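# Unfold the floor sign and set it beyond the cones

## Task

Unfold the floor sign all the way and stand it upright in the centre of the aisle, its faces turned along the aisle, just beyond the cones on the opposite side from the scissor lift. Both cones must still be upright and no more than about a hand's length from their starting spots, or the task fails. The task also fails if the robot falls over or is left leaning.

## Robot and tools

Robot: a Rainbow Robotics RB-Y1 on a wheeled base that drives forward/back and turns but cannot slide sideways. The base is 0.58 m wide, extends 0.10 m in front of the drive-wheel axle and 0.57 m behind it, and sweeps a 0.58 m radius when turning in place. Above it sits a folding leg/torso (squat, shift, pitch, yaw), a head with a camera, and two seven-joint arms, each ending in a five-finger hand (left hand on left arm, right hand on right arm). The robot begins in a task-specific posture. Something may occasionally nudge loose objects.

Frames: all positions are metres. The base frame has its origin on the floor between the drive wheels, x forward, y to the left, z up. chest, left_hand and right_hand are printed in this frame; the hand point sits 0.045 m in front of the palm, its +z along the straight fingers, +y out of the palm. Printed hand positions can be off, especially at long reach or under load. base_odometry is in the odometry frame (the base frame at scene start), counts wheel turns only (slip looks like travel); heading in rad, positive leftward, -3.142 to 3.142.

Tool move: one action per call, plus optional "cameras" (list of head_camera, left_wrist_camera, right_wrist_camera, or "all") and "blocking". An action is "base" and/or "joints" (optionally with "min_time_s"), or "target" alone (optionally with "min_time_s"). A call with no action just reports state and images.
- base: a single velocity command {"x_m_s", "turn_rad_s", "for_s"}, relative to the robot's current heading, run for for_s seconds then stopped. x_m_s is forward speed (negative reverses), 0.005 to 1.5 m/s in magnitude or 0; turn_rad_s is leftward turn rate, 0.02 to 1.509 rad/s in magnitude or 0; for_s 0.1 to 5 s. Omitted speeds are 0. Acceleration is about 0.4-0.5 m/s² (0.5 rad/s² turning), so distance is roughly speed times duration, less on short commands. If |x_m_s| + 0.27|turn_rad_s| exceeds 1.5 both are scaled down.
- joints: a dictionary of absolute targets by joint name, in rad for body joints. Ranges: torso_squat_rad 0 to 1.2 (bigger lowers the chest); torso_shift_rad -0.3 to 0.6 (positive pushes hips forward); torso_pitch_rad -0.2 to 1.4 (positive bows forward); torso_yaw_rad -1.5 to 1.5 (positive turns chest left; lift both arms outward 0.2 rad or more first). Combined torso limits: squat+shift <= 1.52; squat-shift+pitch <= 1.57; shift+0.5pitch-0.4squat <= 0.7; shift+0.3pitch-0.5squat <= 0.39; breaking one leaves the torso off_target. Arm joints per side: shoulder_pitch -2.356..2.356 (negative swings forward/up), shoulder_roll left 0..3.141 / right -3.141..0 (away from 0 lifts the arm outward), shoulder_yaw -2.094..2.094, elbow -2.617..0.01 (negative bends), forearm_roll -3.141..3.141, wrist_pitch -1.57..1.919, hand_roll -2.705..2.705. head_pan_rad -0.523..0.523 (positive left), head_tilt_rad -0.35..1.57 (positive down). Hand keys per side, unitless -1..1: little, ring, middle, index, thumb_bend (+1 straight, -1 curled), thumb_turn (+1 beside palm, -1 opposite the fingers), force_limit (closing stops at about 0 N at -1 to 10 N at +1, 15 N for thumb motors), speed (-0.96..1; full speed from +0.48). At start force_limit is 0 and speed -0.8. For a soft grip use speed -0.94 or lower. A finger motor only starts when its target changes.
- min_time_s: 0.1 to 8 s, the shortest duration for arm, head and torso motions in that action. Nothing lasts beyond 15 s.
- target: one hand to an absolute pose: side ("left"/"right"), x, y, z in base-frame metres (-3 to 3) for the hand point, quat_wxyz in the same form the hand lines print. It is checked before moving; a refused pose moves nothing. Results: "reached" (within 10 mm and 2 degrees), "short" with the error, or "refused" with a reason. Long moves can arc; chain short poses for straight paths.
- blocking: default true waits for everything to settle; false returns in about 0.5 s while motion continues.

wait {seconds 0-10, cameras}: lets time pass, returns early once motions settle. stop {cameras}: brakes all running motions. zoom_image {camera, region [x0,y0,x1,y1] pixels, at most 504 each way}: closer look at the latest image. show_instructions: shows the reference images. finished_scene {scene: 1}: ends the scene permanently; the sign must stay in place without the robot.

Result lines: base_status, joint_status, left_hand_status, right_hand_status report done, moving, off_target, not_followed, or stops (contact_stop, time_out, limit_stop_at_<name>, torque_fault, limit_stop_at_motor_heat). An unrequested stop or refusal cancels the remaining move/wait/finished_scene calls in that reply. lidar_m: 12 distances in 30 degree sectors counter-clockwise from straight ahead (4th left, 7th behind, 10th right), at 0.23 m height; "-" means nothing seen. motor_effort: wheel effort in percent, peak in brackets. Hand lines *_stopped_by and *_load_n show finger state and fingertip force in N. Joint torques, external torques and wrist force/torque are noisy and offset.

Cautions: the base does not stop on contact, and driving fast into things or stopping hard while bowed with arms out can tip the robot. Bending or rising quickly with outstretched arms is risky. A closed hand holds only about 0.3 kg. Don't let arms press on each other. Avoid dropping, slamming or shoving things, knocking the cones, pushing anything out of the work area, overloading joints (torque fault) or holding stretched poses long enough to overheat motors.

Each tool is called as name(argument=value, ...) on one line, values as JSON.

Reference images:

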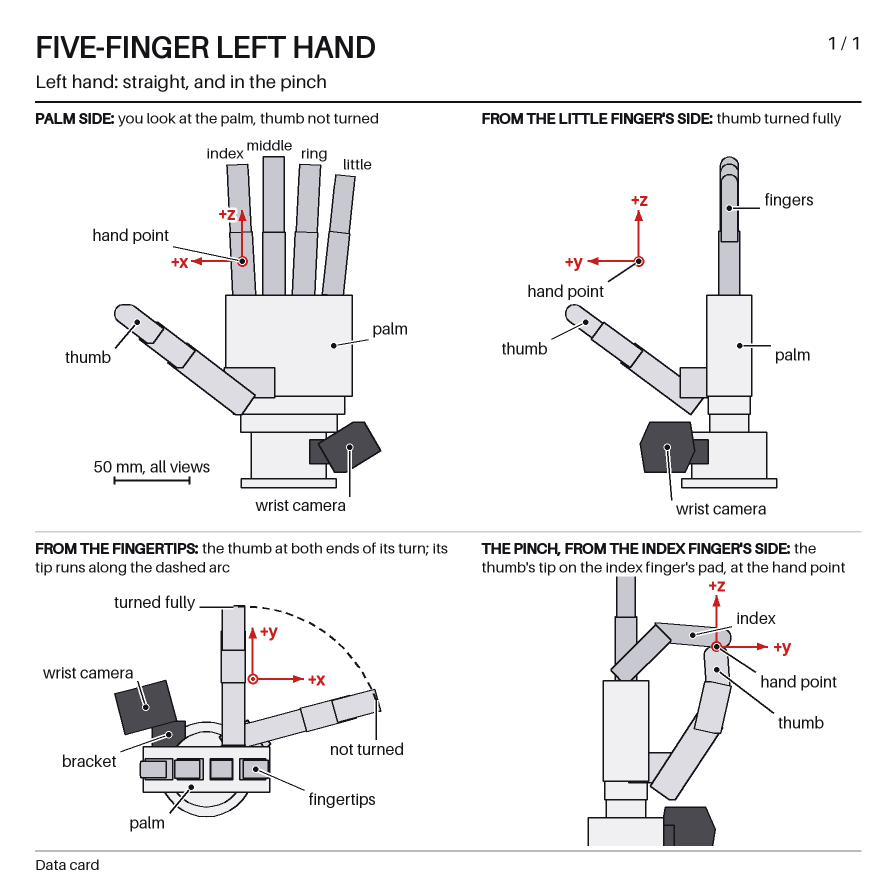

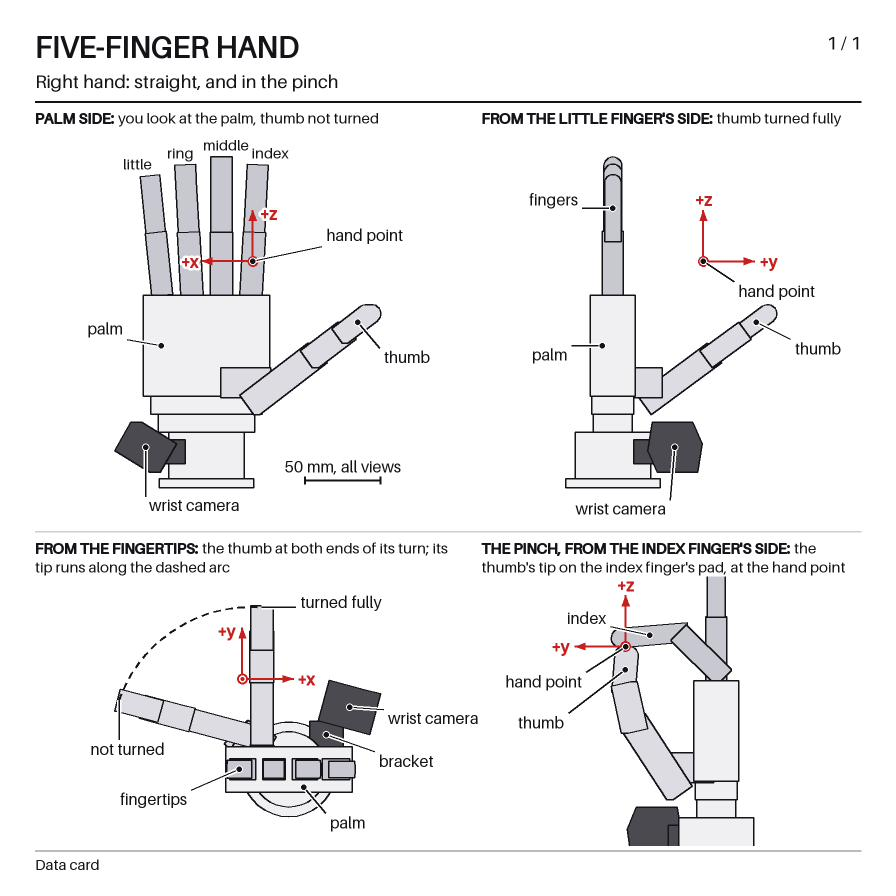

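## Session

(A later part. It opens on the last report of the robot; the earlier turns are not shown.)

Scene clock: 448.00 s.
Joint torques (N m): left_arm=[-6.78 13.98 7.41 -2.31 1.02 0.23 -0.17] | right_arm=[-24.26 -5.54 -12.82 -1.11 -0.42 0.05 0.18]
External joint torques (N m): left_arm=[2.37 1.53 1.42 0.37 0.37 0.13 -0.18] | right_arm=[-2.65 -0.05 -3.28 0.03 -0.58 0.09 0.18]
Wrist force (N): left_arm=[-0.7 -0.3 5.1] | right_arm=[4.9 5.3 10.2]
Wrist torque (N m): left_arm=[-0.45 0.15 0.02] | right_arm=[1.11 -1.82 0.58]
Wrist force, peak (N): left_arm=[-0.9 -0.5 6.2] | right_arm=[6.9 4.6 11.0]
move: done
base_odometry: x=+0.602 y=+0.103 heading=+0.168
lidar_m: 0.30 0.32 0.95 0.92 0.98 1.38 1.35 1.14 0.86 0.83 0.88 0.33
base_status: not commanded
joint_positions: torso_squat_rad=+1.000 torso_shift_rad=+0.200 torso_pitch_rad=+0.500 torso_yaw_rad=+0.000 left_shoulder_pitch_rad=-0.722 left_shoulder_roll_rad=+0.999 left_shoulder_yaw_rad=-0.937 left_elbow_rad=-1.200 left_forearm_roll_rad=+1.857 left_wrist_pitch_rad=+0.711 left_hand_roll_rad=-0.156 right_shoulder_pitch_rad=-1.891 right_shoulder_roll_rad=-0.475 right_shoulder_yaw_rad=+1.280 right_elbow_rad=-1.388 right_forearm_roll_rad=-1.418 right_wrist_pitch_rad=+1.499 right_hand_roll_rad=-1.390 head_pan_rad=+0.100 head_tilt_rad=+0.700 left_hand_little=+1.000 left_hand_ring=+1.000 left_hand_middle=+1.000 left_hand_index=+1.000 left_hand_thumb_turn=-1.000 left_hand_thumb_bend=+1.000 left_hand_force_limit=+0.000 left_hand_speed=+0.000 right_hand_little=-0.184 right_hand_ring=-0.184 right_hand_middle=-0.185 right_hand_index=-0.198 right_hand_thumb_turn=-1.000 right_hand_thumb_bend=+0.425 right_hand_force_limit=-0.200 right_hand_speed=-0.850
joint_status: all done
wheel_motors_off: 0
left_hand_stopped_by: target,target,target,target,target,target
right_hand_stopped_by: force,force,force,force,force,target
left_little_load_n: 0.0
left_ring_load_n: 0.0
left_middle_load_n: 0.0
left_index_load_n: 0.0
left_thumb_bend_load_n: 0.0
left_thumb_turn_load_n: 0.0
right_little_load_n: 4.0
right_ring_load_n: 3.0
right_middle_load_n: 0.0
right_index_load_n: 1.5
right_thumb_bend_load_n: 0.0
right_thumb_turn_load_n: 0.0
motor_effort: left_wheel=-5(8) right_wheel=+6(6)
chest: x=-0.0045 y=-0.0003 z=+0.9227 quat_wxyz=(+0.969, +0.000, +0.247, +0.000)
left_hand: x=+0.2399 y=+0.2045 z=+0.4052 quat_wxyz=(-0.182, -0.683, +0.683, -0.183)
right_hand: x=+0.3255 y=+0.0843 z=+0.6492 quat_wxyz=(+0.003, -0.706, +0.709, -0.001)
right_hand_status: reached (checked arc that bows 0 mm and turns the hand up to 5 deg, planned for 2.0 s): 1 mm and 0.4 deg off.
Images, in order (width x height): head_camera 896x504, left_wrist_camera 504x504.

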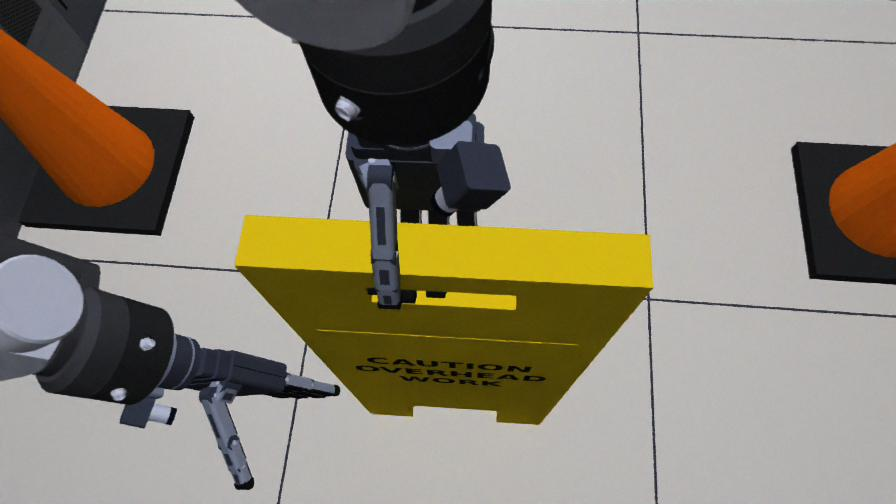

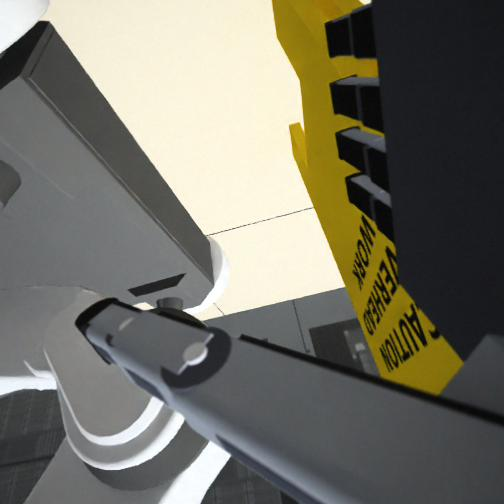

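move(target={"side":"left","x":0.298,"y":0.27,"z":0.37,"quat_wxyz":[0.183,0.683,-0.683,0.183]}, min_time_s=2, cameras=["head_camera","left_wrist_camera"])

zoom_image(camera="left_wrist_camera", region=[160, 0, 420, 260])

Scene clock: 450.97 s.
Joint torques (N m): left_arm=[-11.23 13.31 3.4 0.29 0.9 0.69 0.17] | right_arm=[-23.6 -5.55 -12.58 -1.4 -0.21 0.01 0.09]
External joint torques (N m): left_arm=[1.05 0.76 1.07 0.68 0.27 0.22 0.15] | right_arm=[-1.99 -0.06 -3.04 -0.25 -0.37 0.06 0.09]
Wrist force (N): left_arm=[-1.2 0.4 5.6] | right_arm=[5.5 5.2 10.0]
Wrist torque (N m): left_arm=[-0.40 0.26 -0.03] | right_arm=[0.93 -1.83 0.62]
Wrist force, peak (N): left_arm=[-0.6 0.5 6.2] | right_arm=[6.0 4.8 11.3]
move: short
base_odometry: x=+0.602 y=+0.103 heading=+0.168
lidar_m: 0.30 0.32 0.95 0.92 0.97 1.38 1.35 1.14 0.86 0.83 0.88 0.31
base_status: not commanded
joint_positions: torso_squat_rad=+1.000 torso_shift_rad=+0.200 torso_pitch_rad=+0.500 torso_yaw_rad=+0.000 left_shoulder_pitch_rad=-0.980 left_shoulder_roll_rad=+0.679 left_shoulder_yaw_rad=-0.803 left_elbow_rad=-0.267 left_forearm_roll_rad=+2.011 left_wrist_pitch_rad=+0.979 left_hand_roll_rad=-0.736 right_shoulder_pitch_rad=-1.891 right_shoulder_roll_rad=-0.475 right_shoulder_yaw_rad=+1.280 right_elbow_rad=-1.388 right_forearm_roll_rad=-1.418 right_wrist_pitch_rad=+1.499 right_hand_roll_rad=-1.390 head_pan_rad=+0.100 head_tilt_rad=+0.700 left_hand_little=+1.000 left_hand_ring=+1.000 left_hand_middle=+1.000 left_hand_index=+1.000 left_hand_thumb_turn=-1.000 left_hand_thumb_bend=+1.000 left_hand_force_limit=+0.000 left_hand_speed=+0.000 right_hand_little=-0.185 right_hand_ring=-0.185 right_hand_middle=-0.185 right_hand_index=-0.198 right_hand_thumb_turn=-1.000 right_hand_thumb_bend=+0.425 right_hand_force_limit=-0.200 right_hand_speed=-0.850
joint_status: all done
wheel_motors_off: 0
left_hand_stopped_by: target,target,target,target,target,target
right_hand_stopped_by: force,force,force,force,force,target
left_little_load_n: 0.0
left_ring_load_n: 0.0
left_middle_load_n: 0.0
left_index_load_n: 0.0
left_thumb_bend_load_n: 0.0
left_thumb_turn_load_n: 0.0
right_little_load_n: 2.5
right_ring_load_n: 1.5
right_middle_load_n: 0.0
right_index_load_n: 1.5
right_thumb_bend_load_n: 0.0
right_thumb_turn_load_n: 0.0
motor_effort: left_wheel=-6(10) right_wheel=+6(6)
chest: x=-0.0045 y=-0.0003 z=+0.9227 quat_wxyz=(+0.969, +0.000, +0.247, +0.000)
left_hand: x=+0.2975 y=+0.2698 z=+0.3704 quat_wxyz=(-0.145, -0.690, +0.685, -0.182)
left_hand_status: short (checked arc that bows 32 mm and turns the hand up to 9 deg, as near as the solve gets, planned for 2.0 s): 1 mm and 4.4 deg off. The place is met; only the turn is off.
right_hand: x=+0.3255 y=+0.0843 z=+0.6492 quat_wxyz=(+0.003, -0.706, +0.709, -0.001)
Images, in order (width x height): head_camera 896x504, left_wrist_camera 504x504.

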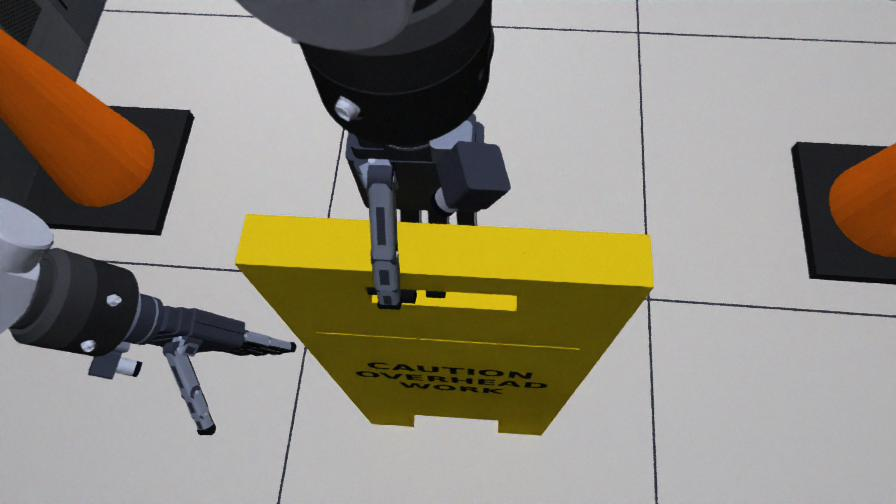

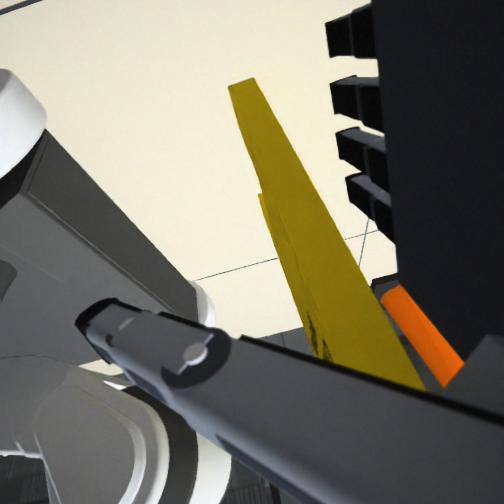

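Scaled by 1.938 from the camera's image (finer frame: 720x720).

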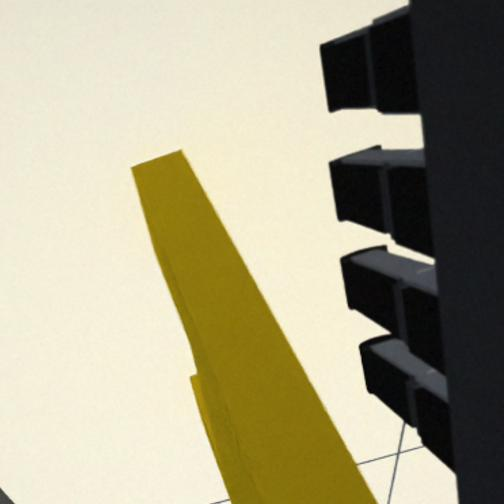

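move(cameras=["all"])

Scene clock: 451.83 s.
Joint torques (N m): left_arm=[-11.41 12.69 3.49 0.38 1.07 0.34 0.38] | right_arm=[-23.77 -5.32 -13.2 -1.67 -0.15 -0.01 0.26]
External joint torques (N m): left_arm=[0.88 0.14 1.16 0.77 0.45 -0.13 0.36] | right_arm=[-2.16 0.17 -3.66 -0.52 -0.31 0.03 0.26]
Wrist force (N): left_arm=[-1.8 -0.1 5.2] | right_arm=[5.4 5.1 10.3]
Wrist torque (N m): left_arm=[-0.47 0.34 -0.03] | right_arm=[0.99 -1.86 0.63]
Wrist force, peak (N): left_arm=[-0.7 0.2 6.0] | right_arm=[6.5 5.9 10.1]
base_odometry: x=+0.602 y=+0.103 heading=+0.168
lidar_m: 0.30 0.32 0.94 0.92 0.98 1.39 1.35 1.13 0.86 0.83 0.87 0.32
base_status: not commanded
joint_positions: torso_squat_rad=+1.000 torso_shift_rad=+0.200 torso_pitch_rad=+0.500 torso_yaw_rad=+0.000 left_shoulder_pitch_rad=-0.980 left_shoulder_roll_rad=+0.679 left_shoulder_yaw_rad=-0.803 left_elbow_rad=-0.267 left_forearm_roll_rad=+2.011 left_wrist_pitch_rad=+0.979 left_hand_roll_rad=-0.736 right_shoulder_pitch_rad=-1.891 right_shoulder_roll_rad=-0.475 right_shoulder_yaw_rad=+1.280 right_elbow_rad=-1.388 right_forearm_roll_rad=-1.418 right_wrist_pitch_rad=+1.499 right_hand_roll_rad=-1.390 head_pan_rad=+0.100 head_tilt_rad=+0.700 left_hand_little=+1.000 left_hand_ring=+1.000 left_hand_middle=+1.000 left_hand_index=+1.000 left_hand_thumb_turn=-1.000 left_hand_thumb_bend=+1.000 left_hand_force_limit=+0.000 left_hand_speed=+0.000 right_hand_little=-0.184 right_hand_ring=-0.185 right_hand_middle=-0.185 right_hand_index=-0.198 right_hand_thumb_turn=-1.000 right_hand_thumb_bend=+0.425 right_hand_force_limit=-0.200 right_hand_speed=-0.850
joint_status: all done
wheel_motors_off: 0
left_hand_stopped_by: target,target,target,target,target,target
right_hand_stopped_by: force,force,force,force,force,target
left_little_load_n: 0.0
left_ring_load_n: 0.0
left_middle_load_n: 0.0
left_index_load_n: 0.0
left_thumb_bend_load_n: 0.0
left_thumb_turn_load_n: 0.0
right_little_load_n: 3.0
right_ring_load_n: 2.0
right_middle_load_n: 0.0
right_index_load_n: 1.5
right_thumb_bend_load_n: 0.0
right_thumb_turn_load_n: 0.0
motor_effort: left_wheel=-4(10) right_wheel=+6(6)
chest: x=-0.0045 y=-0.0003 z=+0.9227 quat_wxyz=(+0.969, +0.000, +0.247, +0.000) (m; base frame)
left_hand: x=+0.2975 y=+0.2698 z=+0.3704 quat_wxyz=(-0.145, -0.690, +0.685, -0.182) (m; base frame)
left_hand_status: short (checked arc that bows 32 mm and turns the hand up to 9 deg, as near as the solve gets, planned for 2.0 s): 1 mm and 4.4 deg off. The place is met; only the turn is off.
right_hand: x=+0.3255 y=+0.0843 z=+0.6492 quat_wxyz=(+0.003, -0.706, +0.709, -0.001) (m; base frame)
pictures: head_camera, left_wrist_camera, right_wrist_camera
Images, in order (width x height): head_camera 896x504, left_wrist_camera 504x504, right_wrist_camera 504x504.

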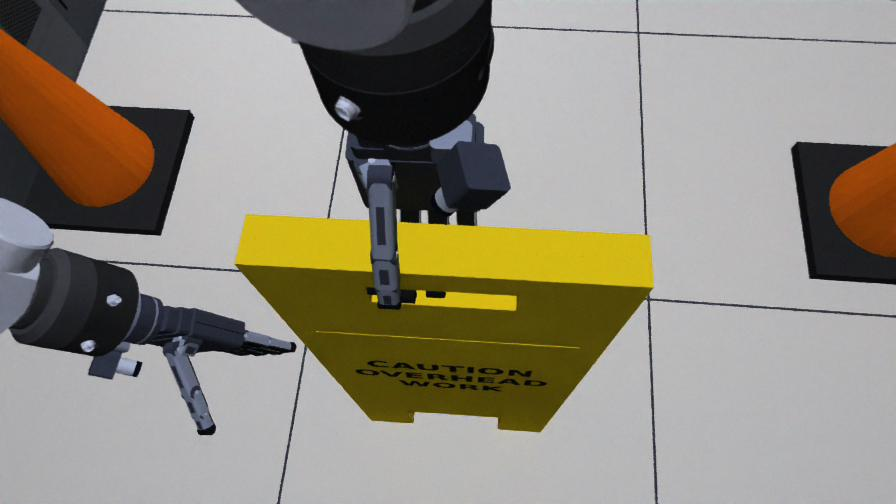

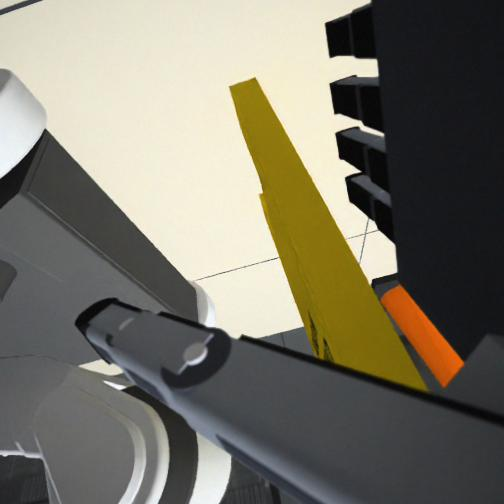

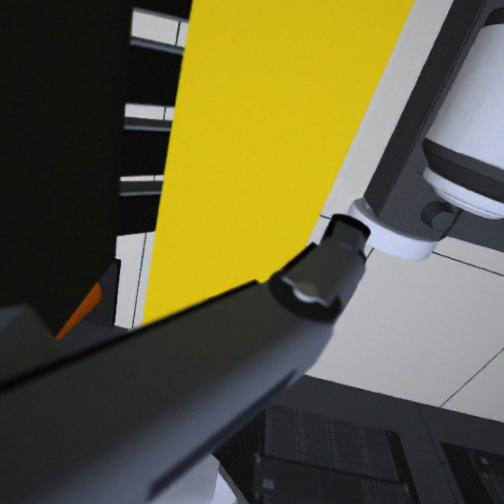

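zoom_image(camera="left_wrist_camera", region=[200, 60, 460, 400])

zoom_image(camera="head_camera", region=[220, 200, 680, 450])

Scaled by 1.482 from the camera's image (finer frame: 720x720).

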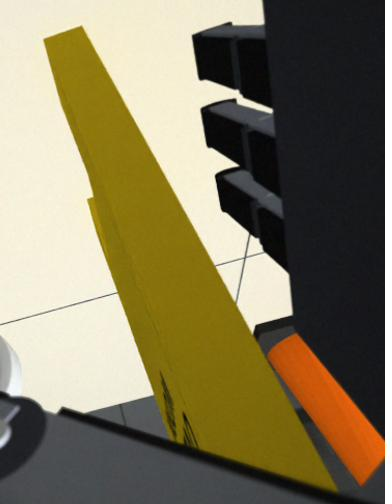

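Scaled by 1.096 from the camera's image (finer frame: 1280x720).

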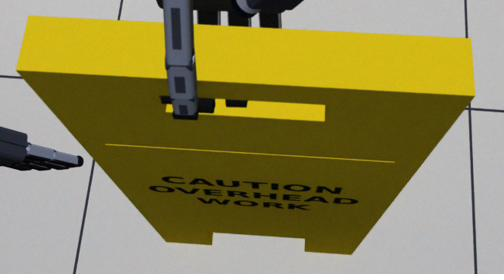

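move(target={"side":"right","x":0.3273,"y":0.0843,"z":0.645,"quat_wxyz":[0.0493,-0.7054,0.7054,-0.0493]}, min_time_s=3, cameras=["all"])

Scene clock: 458.33 s.
Joint torques (N m): left_arm=[-11.4 12.9 2.99 0.03 0.88 0.39 0.35] | right_arm=[-23.55 -7.21 -10.18 -2.19 0.77 -0.16 -0.19]
External joint torques (N m): left_arm=[0.88 0.34 0.66 0.42 0.26 -0.08 0.33] | right_arm=[-2.76 -1.87 -0.22 -1.22 0.34 -0.11 -0.2]
Wrist force (N): left_arm=[-1.2 -0.2 5.4] | right_arm=[5.7 7.3 9.7]
Wrist torque (N m): left_arm=[-0.48 0.24 -0.01] | right_arm=[1.03 -1.77 0.63]
Wrist force, peak (N): left_arm=[-1.4 -0.6 6.3] | right_arm=[6.2 6.6 11.2]
move: done
base_odometry: x=+0.602 y=+0.103 heading=+0.168
lidar_m: 0.33 0.35 0.95 0.93 0.97 1.39 1.34 1.13 0.86 0.83 0.88 0.35
base_status: not commanded
joint_positions: torso_squat_rad=+1.000 torso_shift_rad=+0.200 torso_pitch_rad=+0.500 torso_yaw_rad=+0.000 left_shoulder_pitch_rad=-0.980 left_shoulder_roll_rad=+0.679 left_shoulder_yaw_rad=-0.803 left_elbow_rad=-0.267 left_forearm_roll_rad=+2.011 left_wrist_pitch_rad=+0.979 left_hand_roll_rad=-0.736 right_shoulder_pitch_rad=-1.905 right_shoulder_roll_rad=-0.507 right_shoulder_yaw_rad=+1.324 right_elbow_rad=-1.558 right_forearm_roll_rad=-1.301 right_wrist_pitch_rad=+1.478 right_hand_roll_rad=-1.543 head_pan_rad=+0.100 head_tilt_rad=+0.700 left_hand_little=+1.000 left_hand_ring=+1.000 left_hand_middle=+1.000 left_hand_index=+1.000 left_hand_thumb_turn=-1.000 left_hand_thumb_bend=+1.000 left_hand_force_limit=+0.000 left_hand_speed=+0.000 right_hand_little=-0.185 right_hand_ring=-0.185 right_hand_middle=-0.185 right_hand_index=-0.198 right_hand_thumb_turn=-1.000 right_hand_thumb_bend=+0.425 right_hand_force_limit=-0.200 right_hand_speed=-0.850
joint_status: all done
wheel_motors_off: 0
left_hand_stopped_by: target,target,target,target,target,target
right_hand_stopped_by: force,force,force,force,force,target
left_little_load_n: 0.0
left_ring_load_n: 0.0
left_middle_load_n: 0.0
left_index_load_n: 0.0
left_thumb_bend_load_n: 0.0
left_thumb_turn_load_n: 0.0
right_little_load_n: 1.5
right_ring_load_n: 1.5
right_middle_load_n: 0.0
right_index_load_n: 1.0
right_thumb_bend_load_n: 0.0
right_thumb_turn_load_n: 0.0
motor_effort: left_wheel=-5(9) right_wheel=+6(6)
chest: x=-0.0045 y=-0.0003 z=+0.9227 quat_wxyz=(+0.969, +0.000, +0.247, +0.000)
left_hand: x=+0.2975 y=+0.2698 z=+0.3704 quat_wxyz=(-0.145, -0.690, +0.685, -0.182)
right_hand: x=+0.3269 y=+0.0843 z=+0.6447 quat_wxyz=(+0.048, -0.706, +0.705, -0.048)
right_hand_status: reached (checked arc that bows 5 mm and turns the hand up to 8 deg, planned for 3.0 s): 0 mm and 0.2 deg off.
pictures: head_camera, left_wrist_camera, right_wrist_camera
Images, in order (width x height): head_camera 896x504, left_wrist_camera 504x504, right_wrist_camera 504x504.

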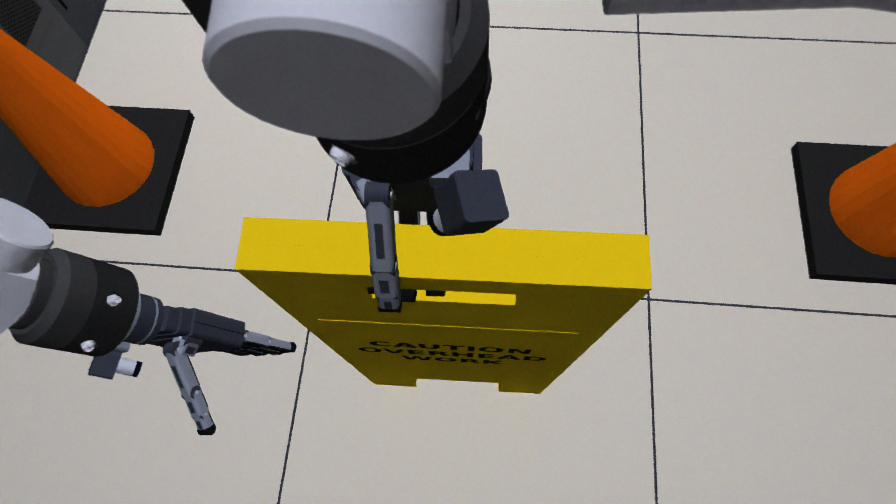

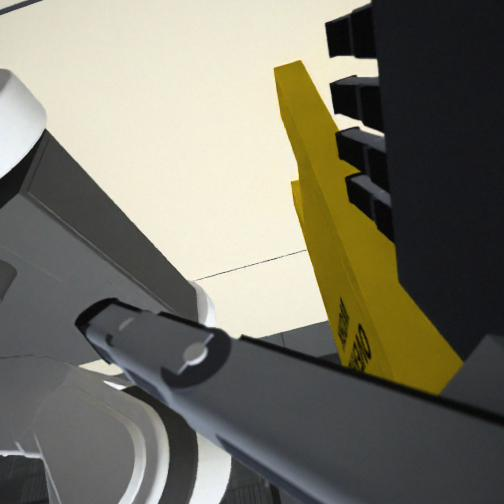

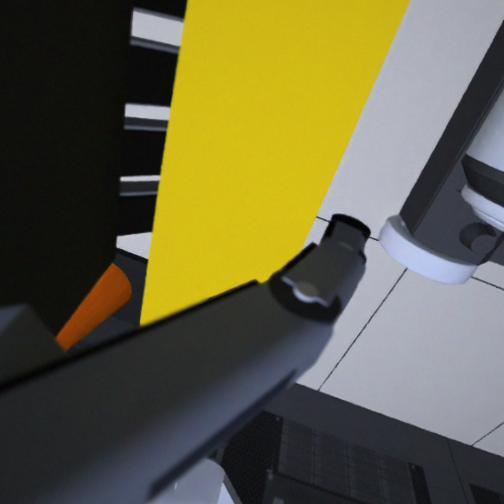

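zoom_image(camera="left_wrist_camera", region=[240, 50, 480, 400])

Scaled by 1.440 from the camera's image (finer frame: 720x720).

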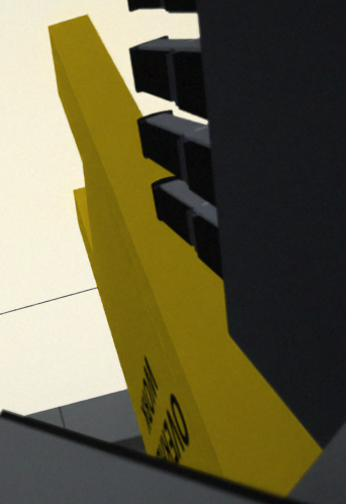

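move(target={"side":"right","x":0.3296,"y":0.0843,"z":0.642,"quat_wxyz":[0.0923,-0.7010,0.7010,-0.0923]}, min_time_s=3, cameras=["all"])

Scene clock: 462.37 s.
Joint torques (N m): left_arm=[-11.74 12.53 3.23 0.18 0.77 0.37 0.19] | right_arm=[-22.52 -7.24 -10.52 -2.27 1.38 0.13 0.01]
External joint torques (N m): left_arm=[0.54 -0.03 0.9 0.57 0.14 -0.1 0.18] | right_arm=[-2.49 -2.05 -0.43 -1.41 0.71 0.11 0]
Wrist force (N): left_arm=[-0.5 -1.0 4.9] | right_arm=[6.4 8.3 9.4]
Wrist torque (N m): left_arm=[-0.56 0.12 0.04] | right_arm=[0.92 -1.87 0.72]
Wrist force, peak (N): left_arm=[-0.6 0.2 6.1] | right_arm=[6.4 8.1 10.2]
move: done
base_odometry: x=+0.602 y=+0.103 heading=+0.168
lidar_m: 0.33 0.36 0.95 0.92 0.98 1.39 1.35 1.14 0.85 0.82 0.88 0.35
base_status: not commanded
joint_positions: torso_squat_rad=+1.000 torso_shift_rad=+0.200 torso_pitch_rad=+0.500 torso_yaw_rad=+0.000 left_shoulder_pitch_rad=-0.980 left_shoulder_roll_rad=+0.679 left_shoulder_yaw_rad=-0.803 left_elbow_rad=-0.267 left_forearm_roll_rad=+2.011 left_wrist_pitch_rad=+0.979 left_hand_roll_rad=-0.736 right_shoulder_pitch_rad=-1.922 right_shoulder_roll_rad=-0.522 right_shoulder_yaw_rad=+1.369 right_elbow_rad=-1.693 right_forearm_roll_rad=-1.182 right_wrist_pitch_rad=+1.483 right_hand_roll_rad=-1.688 head_pan_rad=+0.100 head_tilt_rad=+0.700 left_hand_little=+1.000 left_hand_ring=+1.000 left_hand_middle=+1.000 left_hand_index=+1.000 left_hand_thumb_turn=-1.000 left_hand_thumb_bend=+1.000 left_hand_force_limit=+0.000 left_hand_speed=+0.000 right_hand_little=-0.185 right_hand_ring=-0.185 right_hand_middle=-0.185 right_hand_index=-0.198 right_hand_thumb_turn=-1.000 right_hand_thumb_bend=+0.425 right_hand_force_limit=-0.200 right_hand_speed=-0.850
joint_status: all done
wheel_motors_off: 0
left_hand_stopped_by: target,target,target,target,target,target
right_hand_stopped_by: force,force,force,force,force,target
left_little_load_n: 0.0
left_ring_load_n: 0.0
left_middle_load_n: 0.0
left_index_load_n: 0.0
left_thumb_bend_load_n: 0.0
left_thumb_turn_load_n: 0.0
right_little_load_n: 1.5
right_ring_load_n: 1.5
right_middle_load_n: 0.0
right_index_load_n: 0.5
right_thumb_bend_load_n: 0.0
right_thumb_turn_load_n: 0.0
motor_effort: left_wheel=-7(9) right_wheel=+6(6)
chest: x=-0.0045 y=-0.0003 z=+0.9227 quat_wxyz=(+0.969, +0.000, +0.247, +0.000)
left_hand: x=+0.2975 y=+0.2698 z=+0.3704 quat_wxyz=(-0.145, -0.690, +0.685, -0.182)
right_hand: x=+0.3292 y=+0.0843 z=+0.6417 quat_wxyz=(+0.092, -0.701, +0.701, -0.092)
right_hand_status: reached (checked arc that bows 3 mm and turns the hand up to 7 deg, planned for 3.0 s): 1 mm and 0.1 deg off.
pictures: head_camera, left_wrist_camera, right_wrist_camera
Images, in order (width x height): head_camera 896x504, left_wrist_camera 504x504, right_wrist_camera 504x504.

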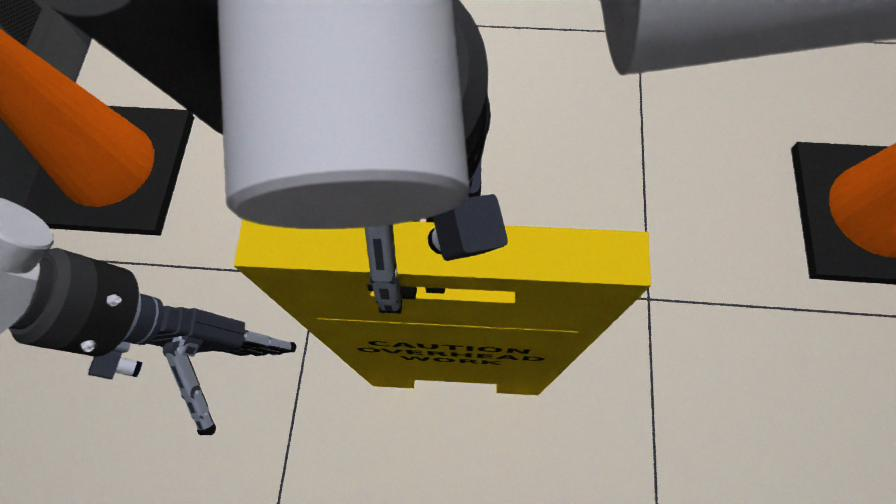

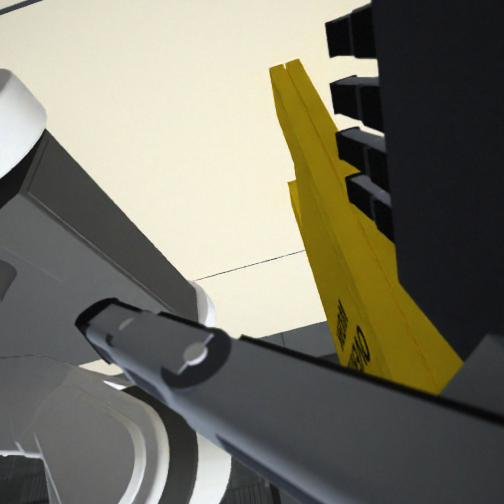

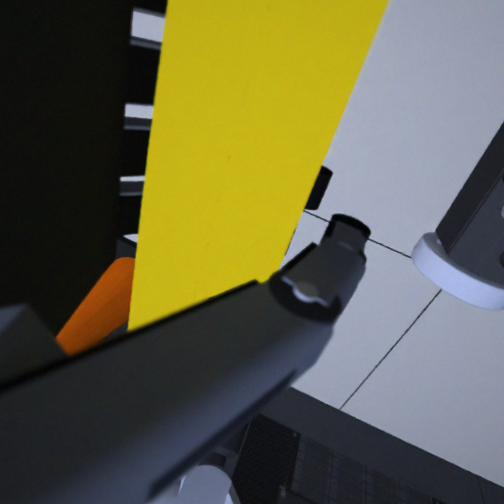

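zoom_image(camera="left_wrist_camera", region=[240, 50, 480, 400])

Scaled by 1.440 from the camera's image (finer frame: 720x720).

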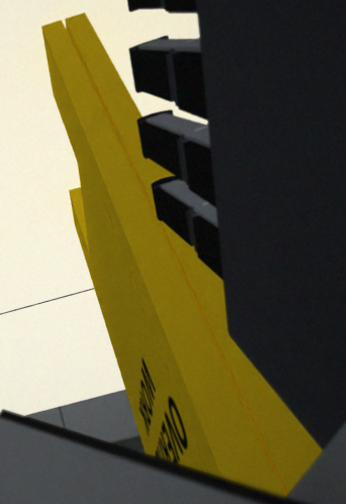

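move(target={"side":"right","x":0.3296,"y":0.0843,"z":0.636,"quat_wxyz":[0.0923,-0.7010,0.7010,-0.0923]}, min_time_s=1.5)

move(target={"side":"right","x":0.3296,"y":0.0843,"z":0.632,"quat_wxyz":[0.0923,-0.7010,0.7010,-0.0923]}, min_time_s=1.5, cameras=["all"])

Scene clock: 471.03 s.
Joint torques (N m): left_arm=[-10.9 13.08 3.22 0.19 1.13 0.52 0.14] | right_arm=[-20.96 -4.83 -10.63 -0.82 1.54 -0.11 -0.19]
External joint torques (N m): left_arm=[1.39 0.52 0.89 0.58 0.5 0.05 0.12] | right_arm=[-0.94 0.3 -0.57 0.11 0.87 -0.13 -0.19]
Wrist force (N): left_arm=[-0.6 0.0 4.5] | right_arm=[6.0 8.5 10.3]
Wrist torque (N m): left_arm=[-0.37 0.12 0.01] | right_arm=[0.93 -1.90 0.71]
Wrist force, peak (N): left_arm=[-1.2 0.1 6.2] | right_arm=[6.0 8.5 10.3]
move: done
base_odometry: x=+0.602 y=+0.103 heading=+0.168
lidar_m: 0.33 0.36 0.94 0.92 0.98 1.39 1.35 1.13 0.86 0.83 0.87 0.36
base_status: not commanded
joint_positions: torso_squat_rad=+1.000 torso_shift_rad=+0.200 torso_pitch_rad=+0.500 torso_yaw_rad=+0.000 left_shoulder_pitch_rad=-0.980 left_shoulder_roll_rad=+0.679 left_shoulder_yaw_rad=-0.803 left_elbow_rad=-0.267 left_forearm_roll_rad=+2.011 left_wrist_pitch_rad=+0.979 left_hand_roll_rad=-0.736 right_shoulder_pitch_rad=-1.913 right_shoulder_roll_rad=-0.518 right_shoulder_yaw_rad=+1.378 right_elbow_rad=-1.689 right_forearm_roll_rad=-1.170 right_wrist_pitch_rad=+1.474 right_hand_roll_rad=-1.690 head_pan_rad=+0.100 head_tilt_rad=+0.700 left_hand_little=+1.000 left_hand_ring=+1.000 left_hand_middle=+1.000 left_hand_index=+1.000 left_hand_thumb_turn=-1.000 left_hand_thumb_bend=+1.000 left_hand_force_limit=+0.000 left_hand_speed=+0.000 right_hand_little=-0.185 right_hand_ring=-0.185 right_hand_middle=-0.185 right_hand_index=-0.198 right_hand_thumb_turn=-1.000 right_hand_thumb_bend=+0.425 right_hand_force_limit=-0.200 right_hand_speed=-0.850
joint_status: all done
wheel_motors_off: 0
left_hand_stopped_by: target,target,target,target,target,target
right_hand_stopped_by: force,force,force,force,force,target
left_little_load_n: 0.0
left_ring_load_n: 0.0
left_middle_load_n: 0.0
left_index_load_n: 0.0
left_thumb_bend_load_n: -0.5
left_thumb_turn_load_n: 0.0
right_little_load_n: 1.5
right_ring_load_n: 1.5
right_middle_load_n: 0.0
right_index_load_n: 0.5
right_thumb_bend_load_n: 0.0
right_thumb_turn_load_n: 0.0
motor_effort: left_wheel=-6(8) right_wheel=+6(6)
chest: x=-0.0045 y=-0.0003 z=+0.9227 quat_wxyz=(+0.969, +0.000, +0.247, +0.000)
left_hand: x=+0.2975 y=+0.2698 z=+0.3704 quat_wxyz=(-0.145, -0.690, +0.685, -0.182)
right_hand: x=+0.3294 y=+0.0841 z=+0.6359 quat_wxyz=(+0.092, -0.701, +0.701, -0.092)
right_hand_status: reached (checked arc that bows 0 mm and turns the hand up to 0 deg, planned for 1.5 s): 0 mm and 0.0 deg off.
pictures: none

Scene clock: 472.87 s.
Joint torques (N m): left_arm=[-11.45 12.55 3.09 0.02 0.98 0.61 0.07] | right_arm=[-18.44 -5.01 -7.92 -0.6 1.02 -0.04 -0.39]
External joint torques (N m): left_arm=[0.84 -0.01 0.77 0.41 0.36 0.13 0.06] | right_arm=[1.57 0.07 2.13 0.37 0.35 -0.06 -0.39]
Wrist force (N): left_arm=[-0.7 0.0 5.6] | right_arm=[5.0 6.5 3.4]
Wrist torque (N m): left_arm=[-0.50 0.18 0.02] | right_arm=[1.11 -1.49 0.55]
Wrist force, peak (N): left_arm=[-0.5 -0.2 6.0] | right_arm=[6.0 8.7 9.9]
move: done
base_odometry: x=+0.602 y=+0.103 heading=+0.168
lidar_m: 0.34 0.36 0.95 0.93 0.98 1.39 1.35 1.14 0.86 0.82 0.88 0.36
base_status: not commanded
joint_positions: torso_squat_rad=+1.000 torso_shift_rad=+0.200 torso_pitch_rad=+0.500 torso_yaw_rad=+0.000 left_shoulder_pitch_rad=-0.980 left_shoulder_roll_rad=+0.679 left_shoulder_yaw_rad=-0.803 left_elbow_rad=-0.267 left_forearm_roll_rad=+2.011 left_wrist_pitch_rad=+0.979 left_hand_roll_rad=-0.736 right_shoulder_pitch_rad=-1.907 right_shoulder_roll_rad=-0.514 right_shoulder_yaw_rad=+1.384 right_elbow_rad=-1.685 right_forearm_roll_rad=-1.162 right_wrist_pitch_rad=+1.468 right_hand_roll_rad=-1.691 head_pan_rad=+0.100 head_tilt_rad=+0.700 left_hand_little=+1.000 left_hand_ring=+1.000 left_hand_middle=+1.000 left_hand_index=+1.000 left_hand_thumb_turn=-1.000 left_hand_thumb_bend=+1.000 left_hand_force_limit=+0.000 left_hand_speed=+0.000 right_hand_little=-0.185 right_hand_ring=-0.185 right_hand_middle=-0.185 right_hand_index=-0.198 right_hand_thumb_turn=-1.000 right_hand_thumb_bend=+0.425 right_hand_force_limit=-0.200 right_hand_speed=-0.850
joint_status: all done
wheel_motors_off: 0
left_hand_stopped_by: target,target,target,target,target,target
right_hand_stopped_by: force,force,force,force,force,target
left_little_load_n: 0.0
left_ring_load_n: 0.0
left_middle_load_n: 0.0
left_index_load_n: 0.0
left_thumb_bend_load_n: 0.0
left_thumb_turn_load_n: 0.0
right_little_load_n: 0.0
right_ring_load_n: 0.0
right_middle_load_n: 0.0
right_index_load_n: 0.5
right_thumb_bend_load_n: 0.0
right_thumb_turn_load_n: 0.0
motor_effort: left_wheel=-7(9) right_wheel=+6(6)
chest: x=-0.0045 y=-0.0003 z=+0.9227 quat_wxyz=(+0.969, +0.000, +0.247, +0.000)
left_hand: x=+0.2975 y=+0.2698 z=+0.3704 quat_wxyz=(-0.145, -0.690, +0.685, -0.182)
right_hand: x=+0.3296 y=+0.0843 z=+0.6322 quat_wxyz=(+0.092, -0.701, +0.701, -0.092)
right_hand_status: reached (checked arc that bows 0 mm and turns the hand up to 0 deg, planned for 1.5 s): 0 mm and 0.0 deg off.
pictures: head_camera, left_wrist_camera, right_wrist_camera
Images, in order (width x height): head_camera 896x504, left_wrist_camera 504x504, right_wrist_camera 504x504.

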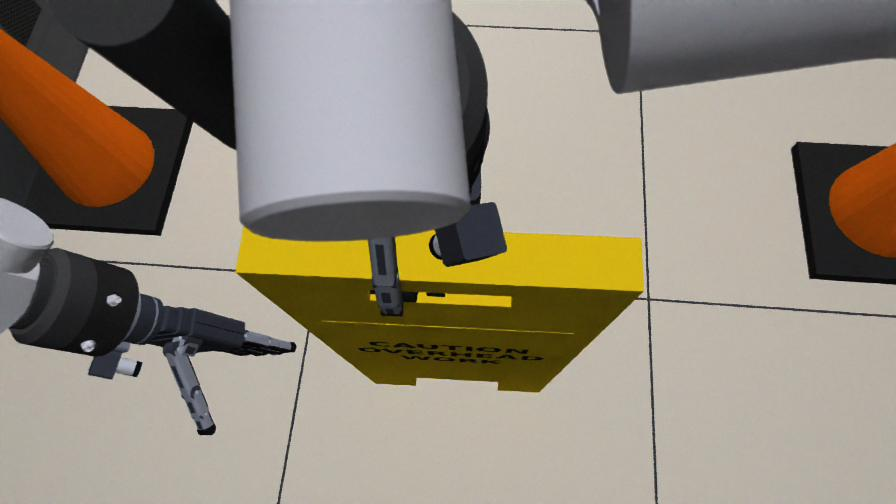

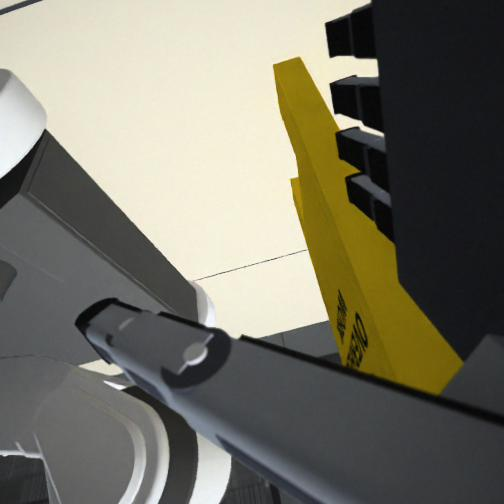

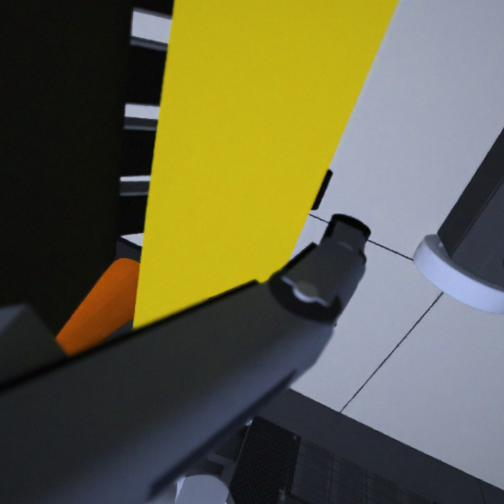

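move(target={"side":"right","x":0.3296,"y":0.0843,"z":0.634,"quat_wxyz":[0.0923,-0.7010,0.7010,-0.0923]}, min_time_s=1)

move(target={"side":"right","x":0.3496,"y":0.0843,"z":0.634,"quat_wxyz":[0.0923,-0.7010,0.7010,-0.0923]}, min_time_s=2, cameras=["all"])

Scene clock: 474.40 s.
Joint torques (N m): left_arm=[-11.76 12.58 3.47 0.19 0.84 0.45 0.08] | right_arm=[-22.71 -6.87 -13.53 -2.09 0.64 0.22 0.22]
External joint torques (N m): left_arm=[0.53 0.03 1.14 0.58 0.22 -0.02 0.07] | right_arm=[-2.7 -1.78 -3.48 -1.13 -0.03 0.2 0.21]
Wrist force (N): left_arm=[-0.6 -0.2 5.4] | right_arm=[5.6 8.5 9.0]
Wrist torque (N m): left_arm=[-0.48 0.16 0.00] | right_arm=[1.03 -1.71 0.69]
Wrist force, peak (N): left_arm=[-0.9 0.3 5.9] | right_arm=[5.9 8.0 9.8]
move: done
base_odometry: x=+0.602 y=+0.103 heading=+0.168
lidar_m: 0.33 0.35 0.94 0.92 0.98 1.39 1.34 1.13 0.85 0.84 0.88 0.35
base_status: not commanded
joint_positions: torso_squat_rad=+1.000 torso_shift_rad=+0.200 torso_pitch_rad=+0.500 torso_yaw_rad=+0.000 left_shoulder_pitch_rad=-0.980 left_shoulder_roll_rad=+0.679 left_shoulder_yaw_rad=-0.803 left_elbow_rad=-0.267 left_forearm_roll_rad=+2.011 left_wrist_pitch_rad=+0.979 left_hand_roll_rad=-0.736 right_shoulder_pitch_rad=-1.909 right_shoulder_roll_rad=-0.515 right_shoulder_yaw_rad=+1.382 right_elbow_rad=-1.686 right_forearm_roll_rad=-1.166 right_wrist_pitch_rad=+1.471 right_hand_roll_rad=-1.691 head_pan_rad=+0.100 head_tilt_rad=+0.700 left_hand_little=+1.000 left_hand_ring=+1.000 left_hand_middle=+1.000 left_hand_index=+1.000 left_hand_thumb_turn=-1.000 left_hand_thumb_bend=+1.000 left_hand_force_limit=+0.000 left_hand_speed=+0.000 right_hand_little=-0.185 right_hand_ring=-0.185 right_hand_middle=-0.185 right_hand_index=-0.198 right_hand_thumb_turn=-1.000 right_hand_thumb_bend=+0.425 right_hand_force_limit=-0.200 right_hand_speed=-0.850
joint_status: all done
wheel_motors_off: 0
left_hand_stopped_by: target,target,target,target,target,target
right_hand_stopped_by: force,force,force,force,force,target
left_little_load_n: 0.0
left_ring_load_n: 0.0
left_middle_load_n: 0.0
left_index_load_n: 0.5
left_thumb_bend_load_n: 0.0
left_thumb_turn_load_n: -0.5
right_little_load_n: 1.0
right_ring_load_n: 1.5
right_middle_load_n: 0.0
right_index_load_n: 1.0
right_thumb_bend_load_n: -0.5
right_thumb_turn_load_n: 0.0
motor_effort: left_wheel=-8(9) right_wheel=+6(6)
chest: x=-0.0045 y=-0.0003 z=+0.9227 quat_wxyz=(+0.969, +0.000, +0.247, +0.000)
left_hand: x=+0.2975 y=+0.2698 z=+0.3704 quat_wxyz=(-0.145, -0.690, +0.685, -0.182)
right_hand: x=+0.3292 y=+0.0840 z=+0.6333 quat_wxyz=(+0.092, -0.701, +0.701, -0.092)
right_hand_status: reached (checked arc that bows 0 mm and turns the hand up to 0 deg, planned for 1.0 s): 1 mm and 0.1 deg off.
pictures: none

Scene clock: 476.73 s.
Joint torques (N m): left_arm=[-11.41 12.81 3.14 -0.01 0.87 0.42 0.1] | right_arm=[-22.76 -5.33 -12.64 -0.6 0.6 -0.17 0.04]
External joint torques (N m): left_arm=[0.88 0.26 0.81 0.38 0.25 -0.06 0.08] | right_arm=[-2.12 0 -2.64 0.24 -0.07 -0.15 0.04]
Wrist force (N): left_arm=[-1.0 -0.5 5.4] | right_arm=[5.7 8.0 7.5]
Wrist torque (N m): left_arm=[-0.51 0.22 0.03] | right_arm=[1.03 -1.74 0.78]
Wrist force, peak (N): left_arm=[-0.9 -0.7 6.0] | right_arm=[5.9 8.7 9.7]
move: done
base_odometry: x=+0.602 y=+0.103 heading=+0.168
lidar_m: 0.35 0.36 0.94 0.93 0.97 1.39 1.35 1.13 0.85 0.83 0.89 0.37
base_status: not commanded
joint_positions: torso_squat_rad=+1.000 torso_shift_rad=+0.200 torso_pitch_rad=+0.500 torso_yaw_rad=+0.000 left_shoulder_pitch_rad=-0.980 left_shoulder_roll_rad=+0.679 left_shoulder_yaw_rad=-0.803 left_elbow_rad=-0.267 left_forearm_roll_rad=+2.011 left_wrist_pitch_rad=+0.979 left_hand_roll_rad=-0.736 right_shoulder_pitch_rad=-1.913 right_shoulder_roll_rad=-0.511 right_shoulder_yaw_rad=+1.376 right_elbow_rad=-1.604 right_forearm_roll_rad=-1.177 right_wrist_pitch_rad=+1.447 right_hand_roll_rad=-1.617 head_pan_rad=+0.100 head_tilt_rad=+0.700 left_hand_little=+1.000 left_hand_ring=+1.000 left_hand_middle=+1.000 left_hand_index=+1.000 left_hand_thumb_turn=-1.000 left_hand_thumb_bend=+1.000 left_hand_force_limit=+0.000 left_hand_speed=+0.000 right_hand_little=-0.185 right_hand_ring=-0.185 right_hand_middle=-0.185 right_hand_index=-0.198 right_hand_thumb_turn=-1.000 right_hand_thumb_bend=+0.425 right_hand_force_limit=-0.200 right_hand_speed=-0.850
joint_status: all done
wheel_motors_off: 0
left_hand_stopped_by: target,target,target,target,target,target
right_hand_stopped_by: force,force,force,force,force,target
left_little_load_n: 0.0
left_ring_load_n: 0.0
left_middle_load_n: 0.0
left_index_load_n: 0.0
left_thumb_bend_load_n: 0.0
left_thumb_turn_load_n: 0.0
right_little_load_n: 1.0
right_ring_load_n: 1.0
right_middle_load_n: 0.0
right_index_load_n: 1.0
right_thumb_bend_load_n: 0.0
right_thumb_turn_load_n: 0.0
motor_effort: left_wheel=-5(9) right_wheel=+6(6)
chest: x=-0.0045 y=-0.0003 z=+0.9227 quat_wxyz=(+0.969, +0.000, +0.247, +0.000)
left_hand: x=+0.2975 y=+0.2698 z=+0.3704 quat_wxyz=(-0.145, -0.690, +0.685, -0.182)
right_hand: x=+0.3493 y=+0.0839 z=+0.6335 quat_wxyz=(+0.092, -0.701, +0.701, -0.092)
right_hand_status: reached (checked arc that bows 1 mm and turns the hand up to 0 deg, planned for 2.0 s): 1 mm and 0.1 deg off.
pictures: head_camera, left_wrist_camera, right_wrist_camera
Images, in order (width x height): head_camera 896x504, left_wrist_camera 504x504, right_wrist_camera 504x504.

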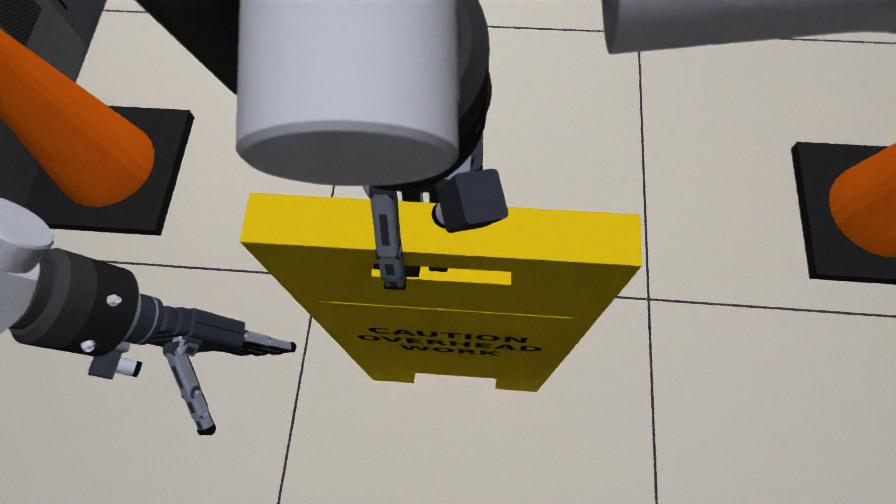

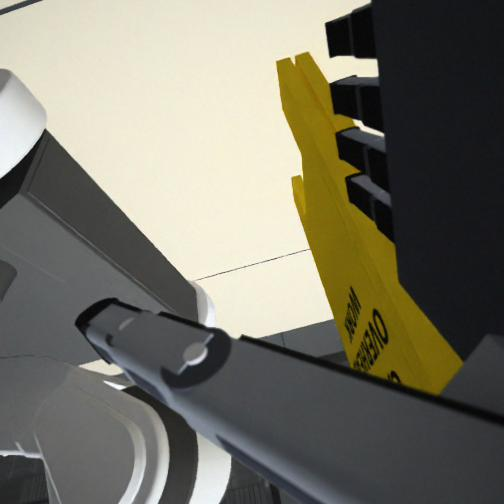

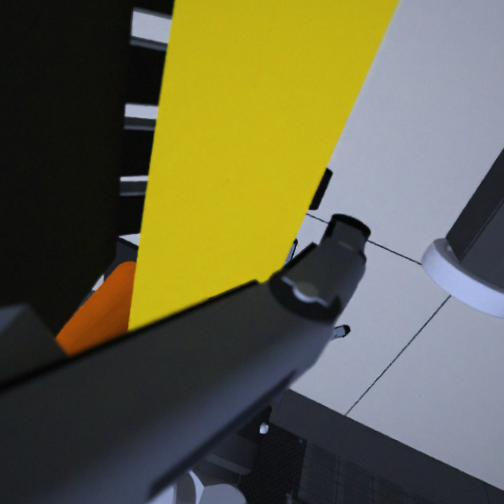

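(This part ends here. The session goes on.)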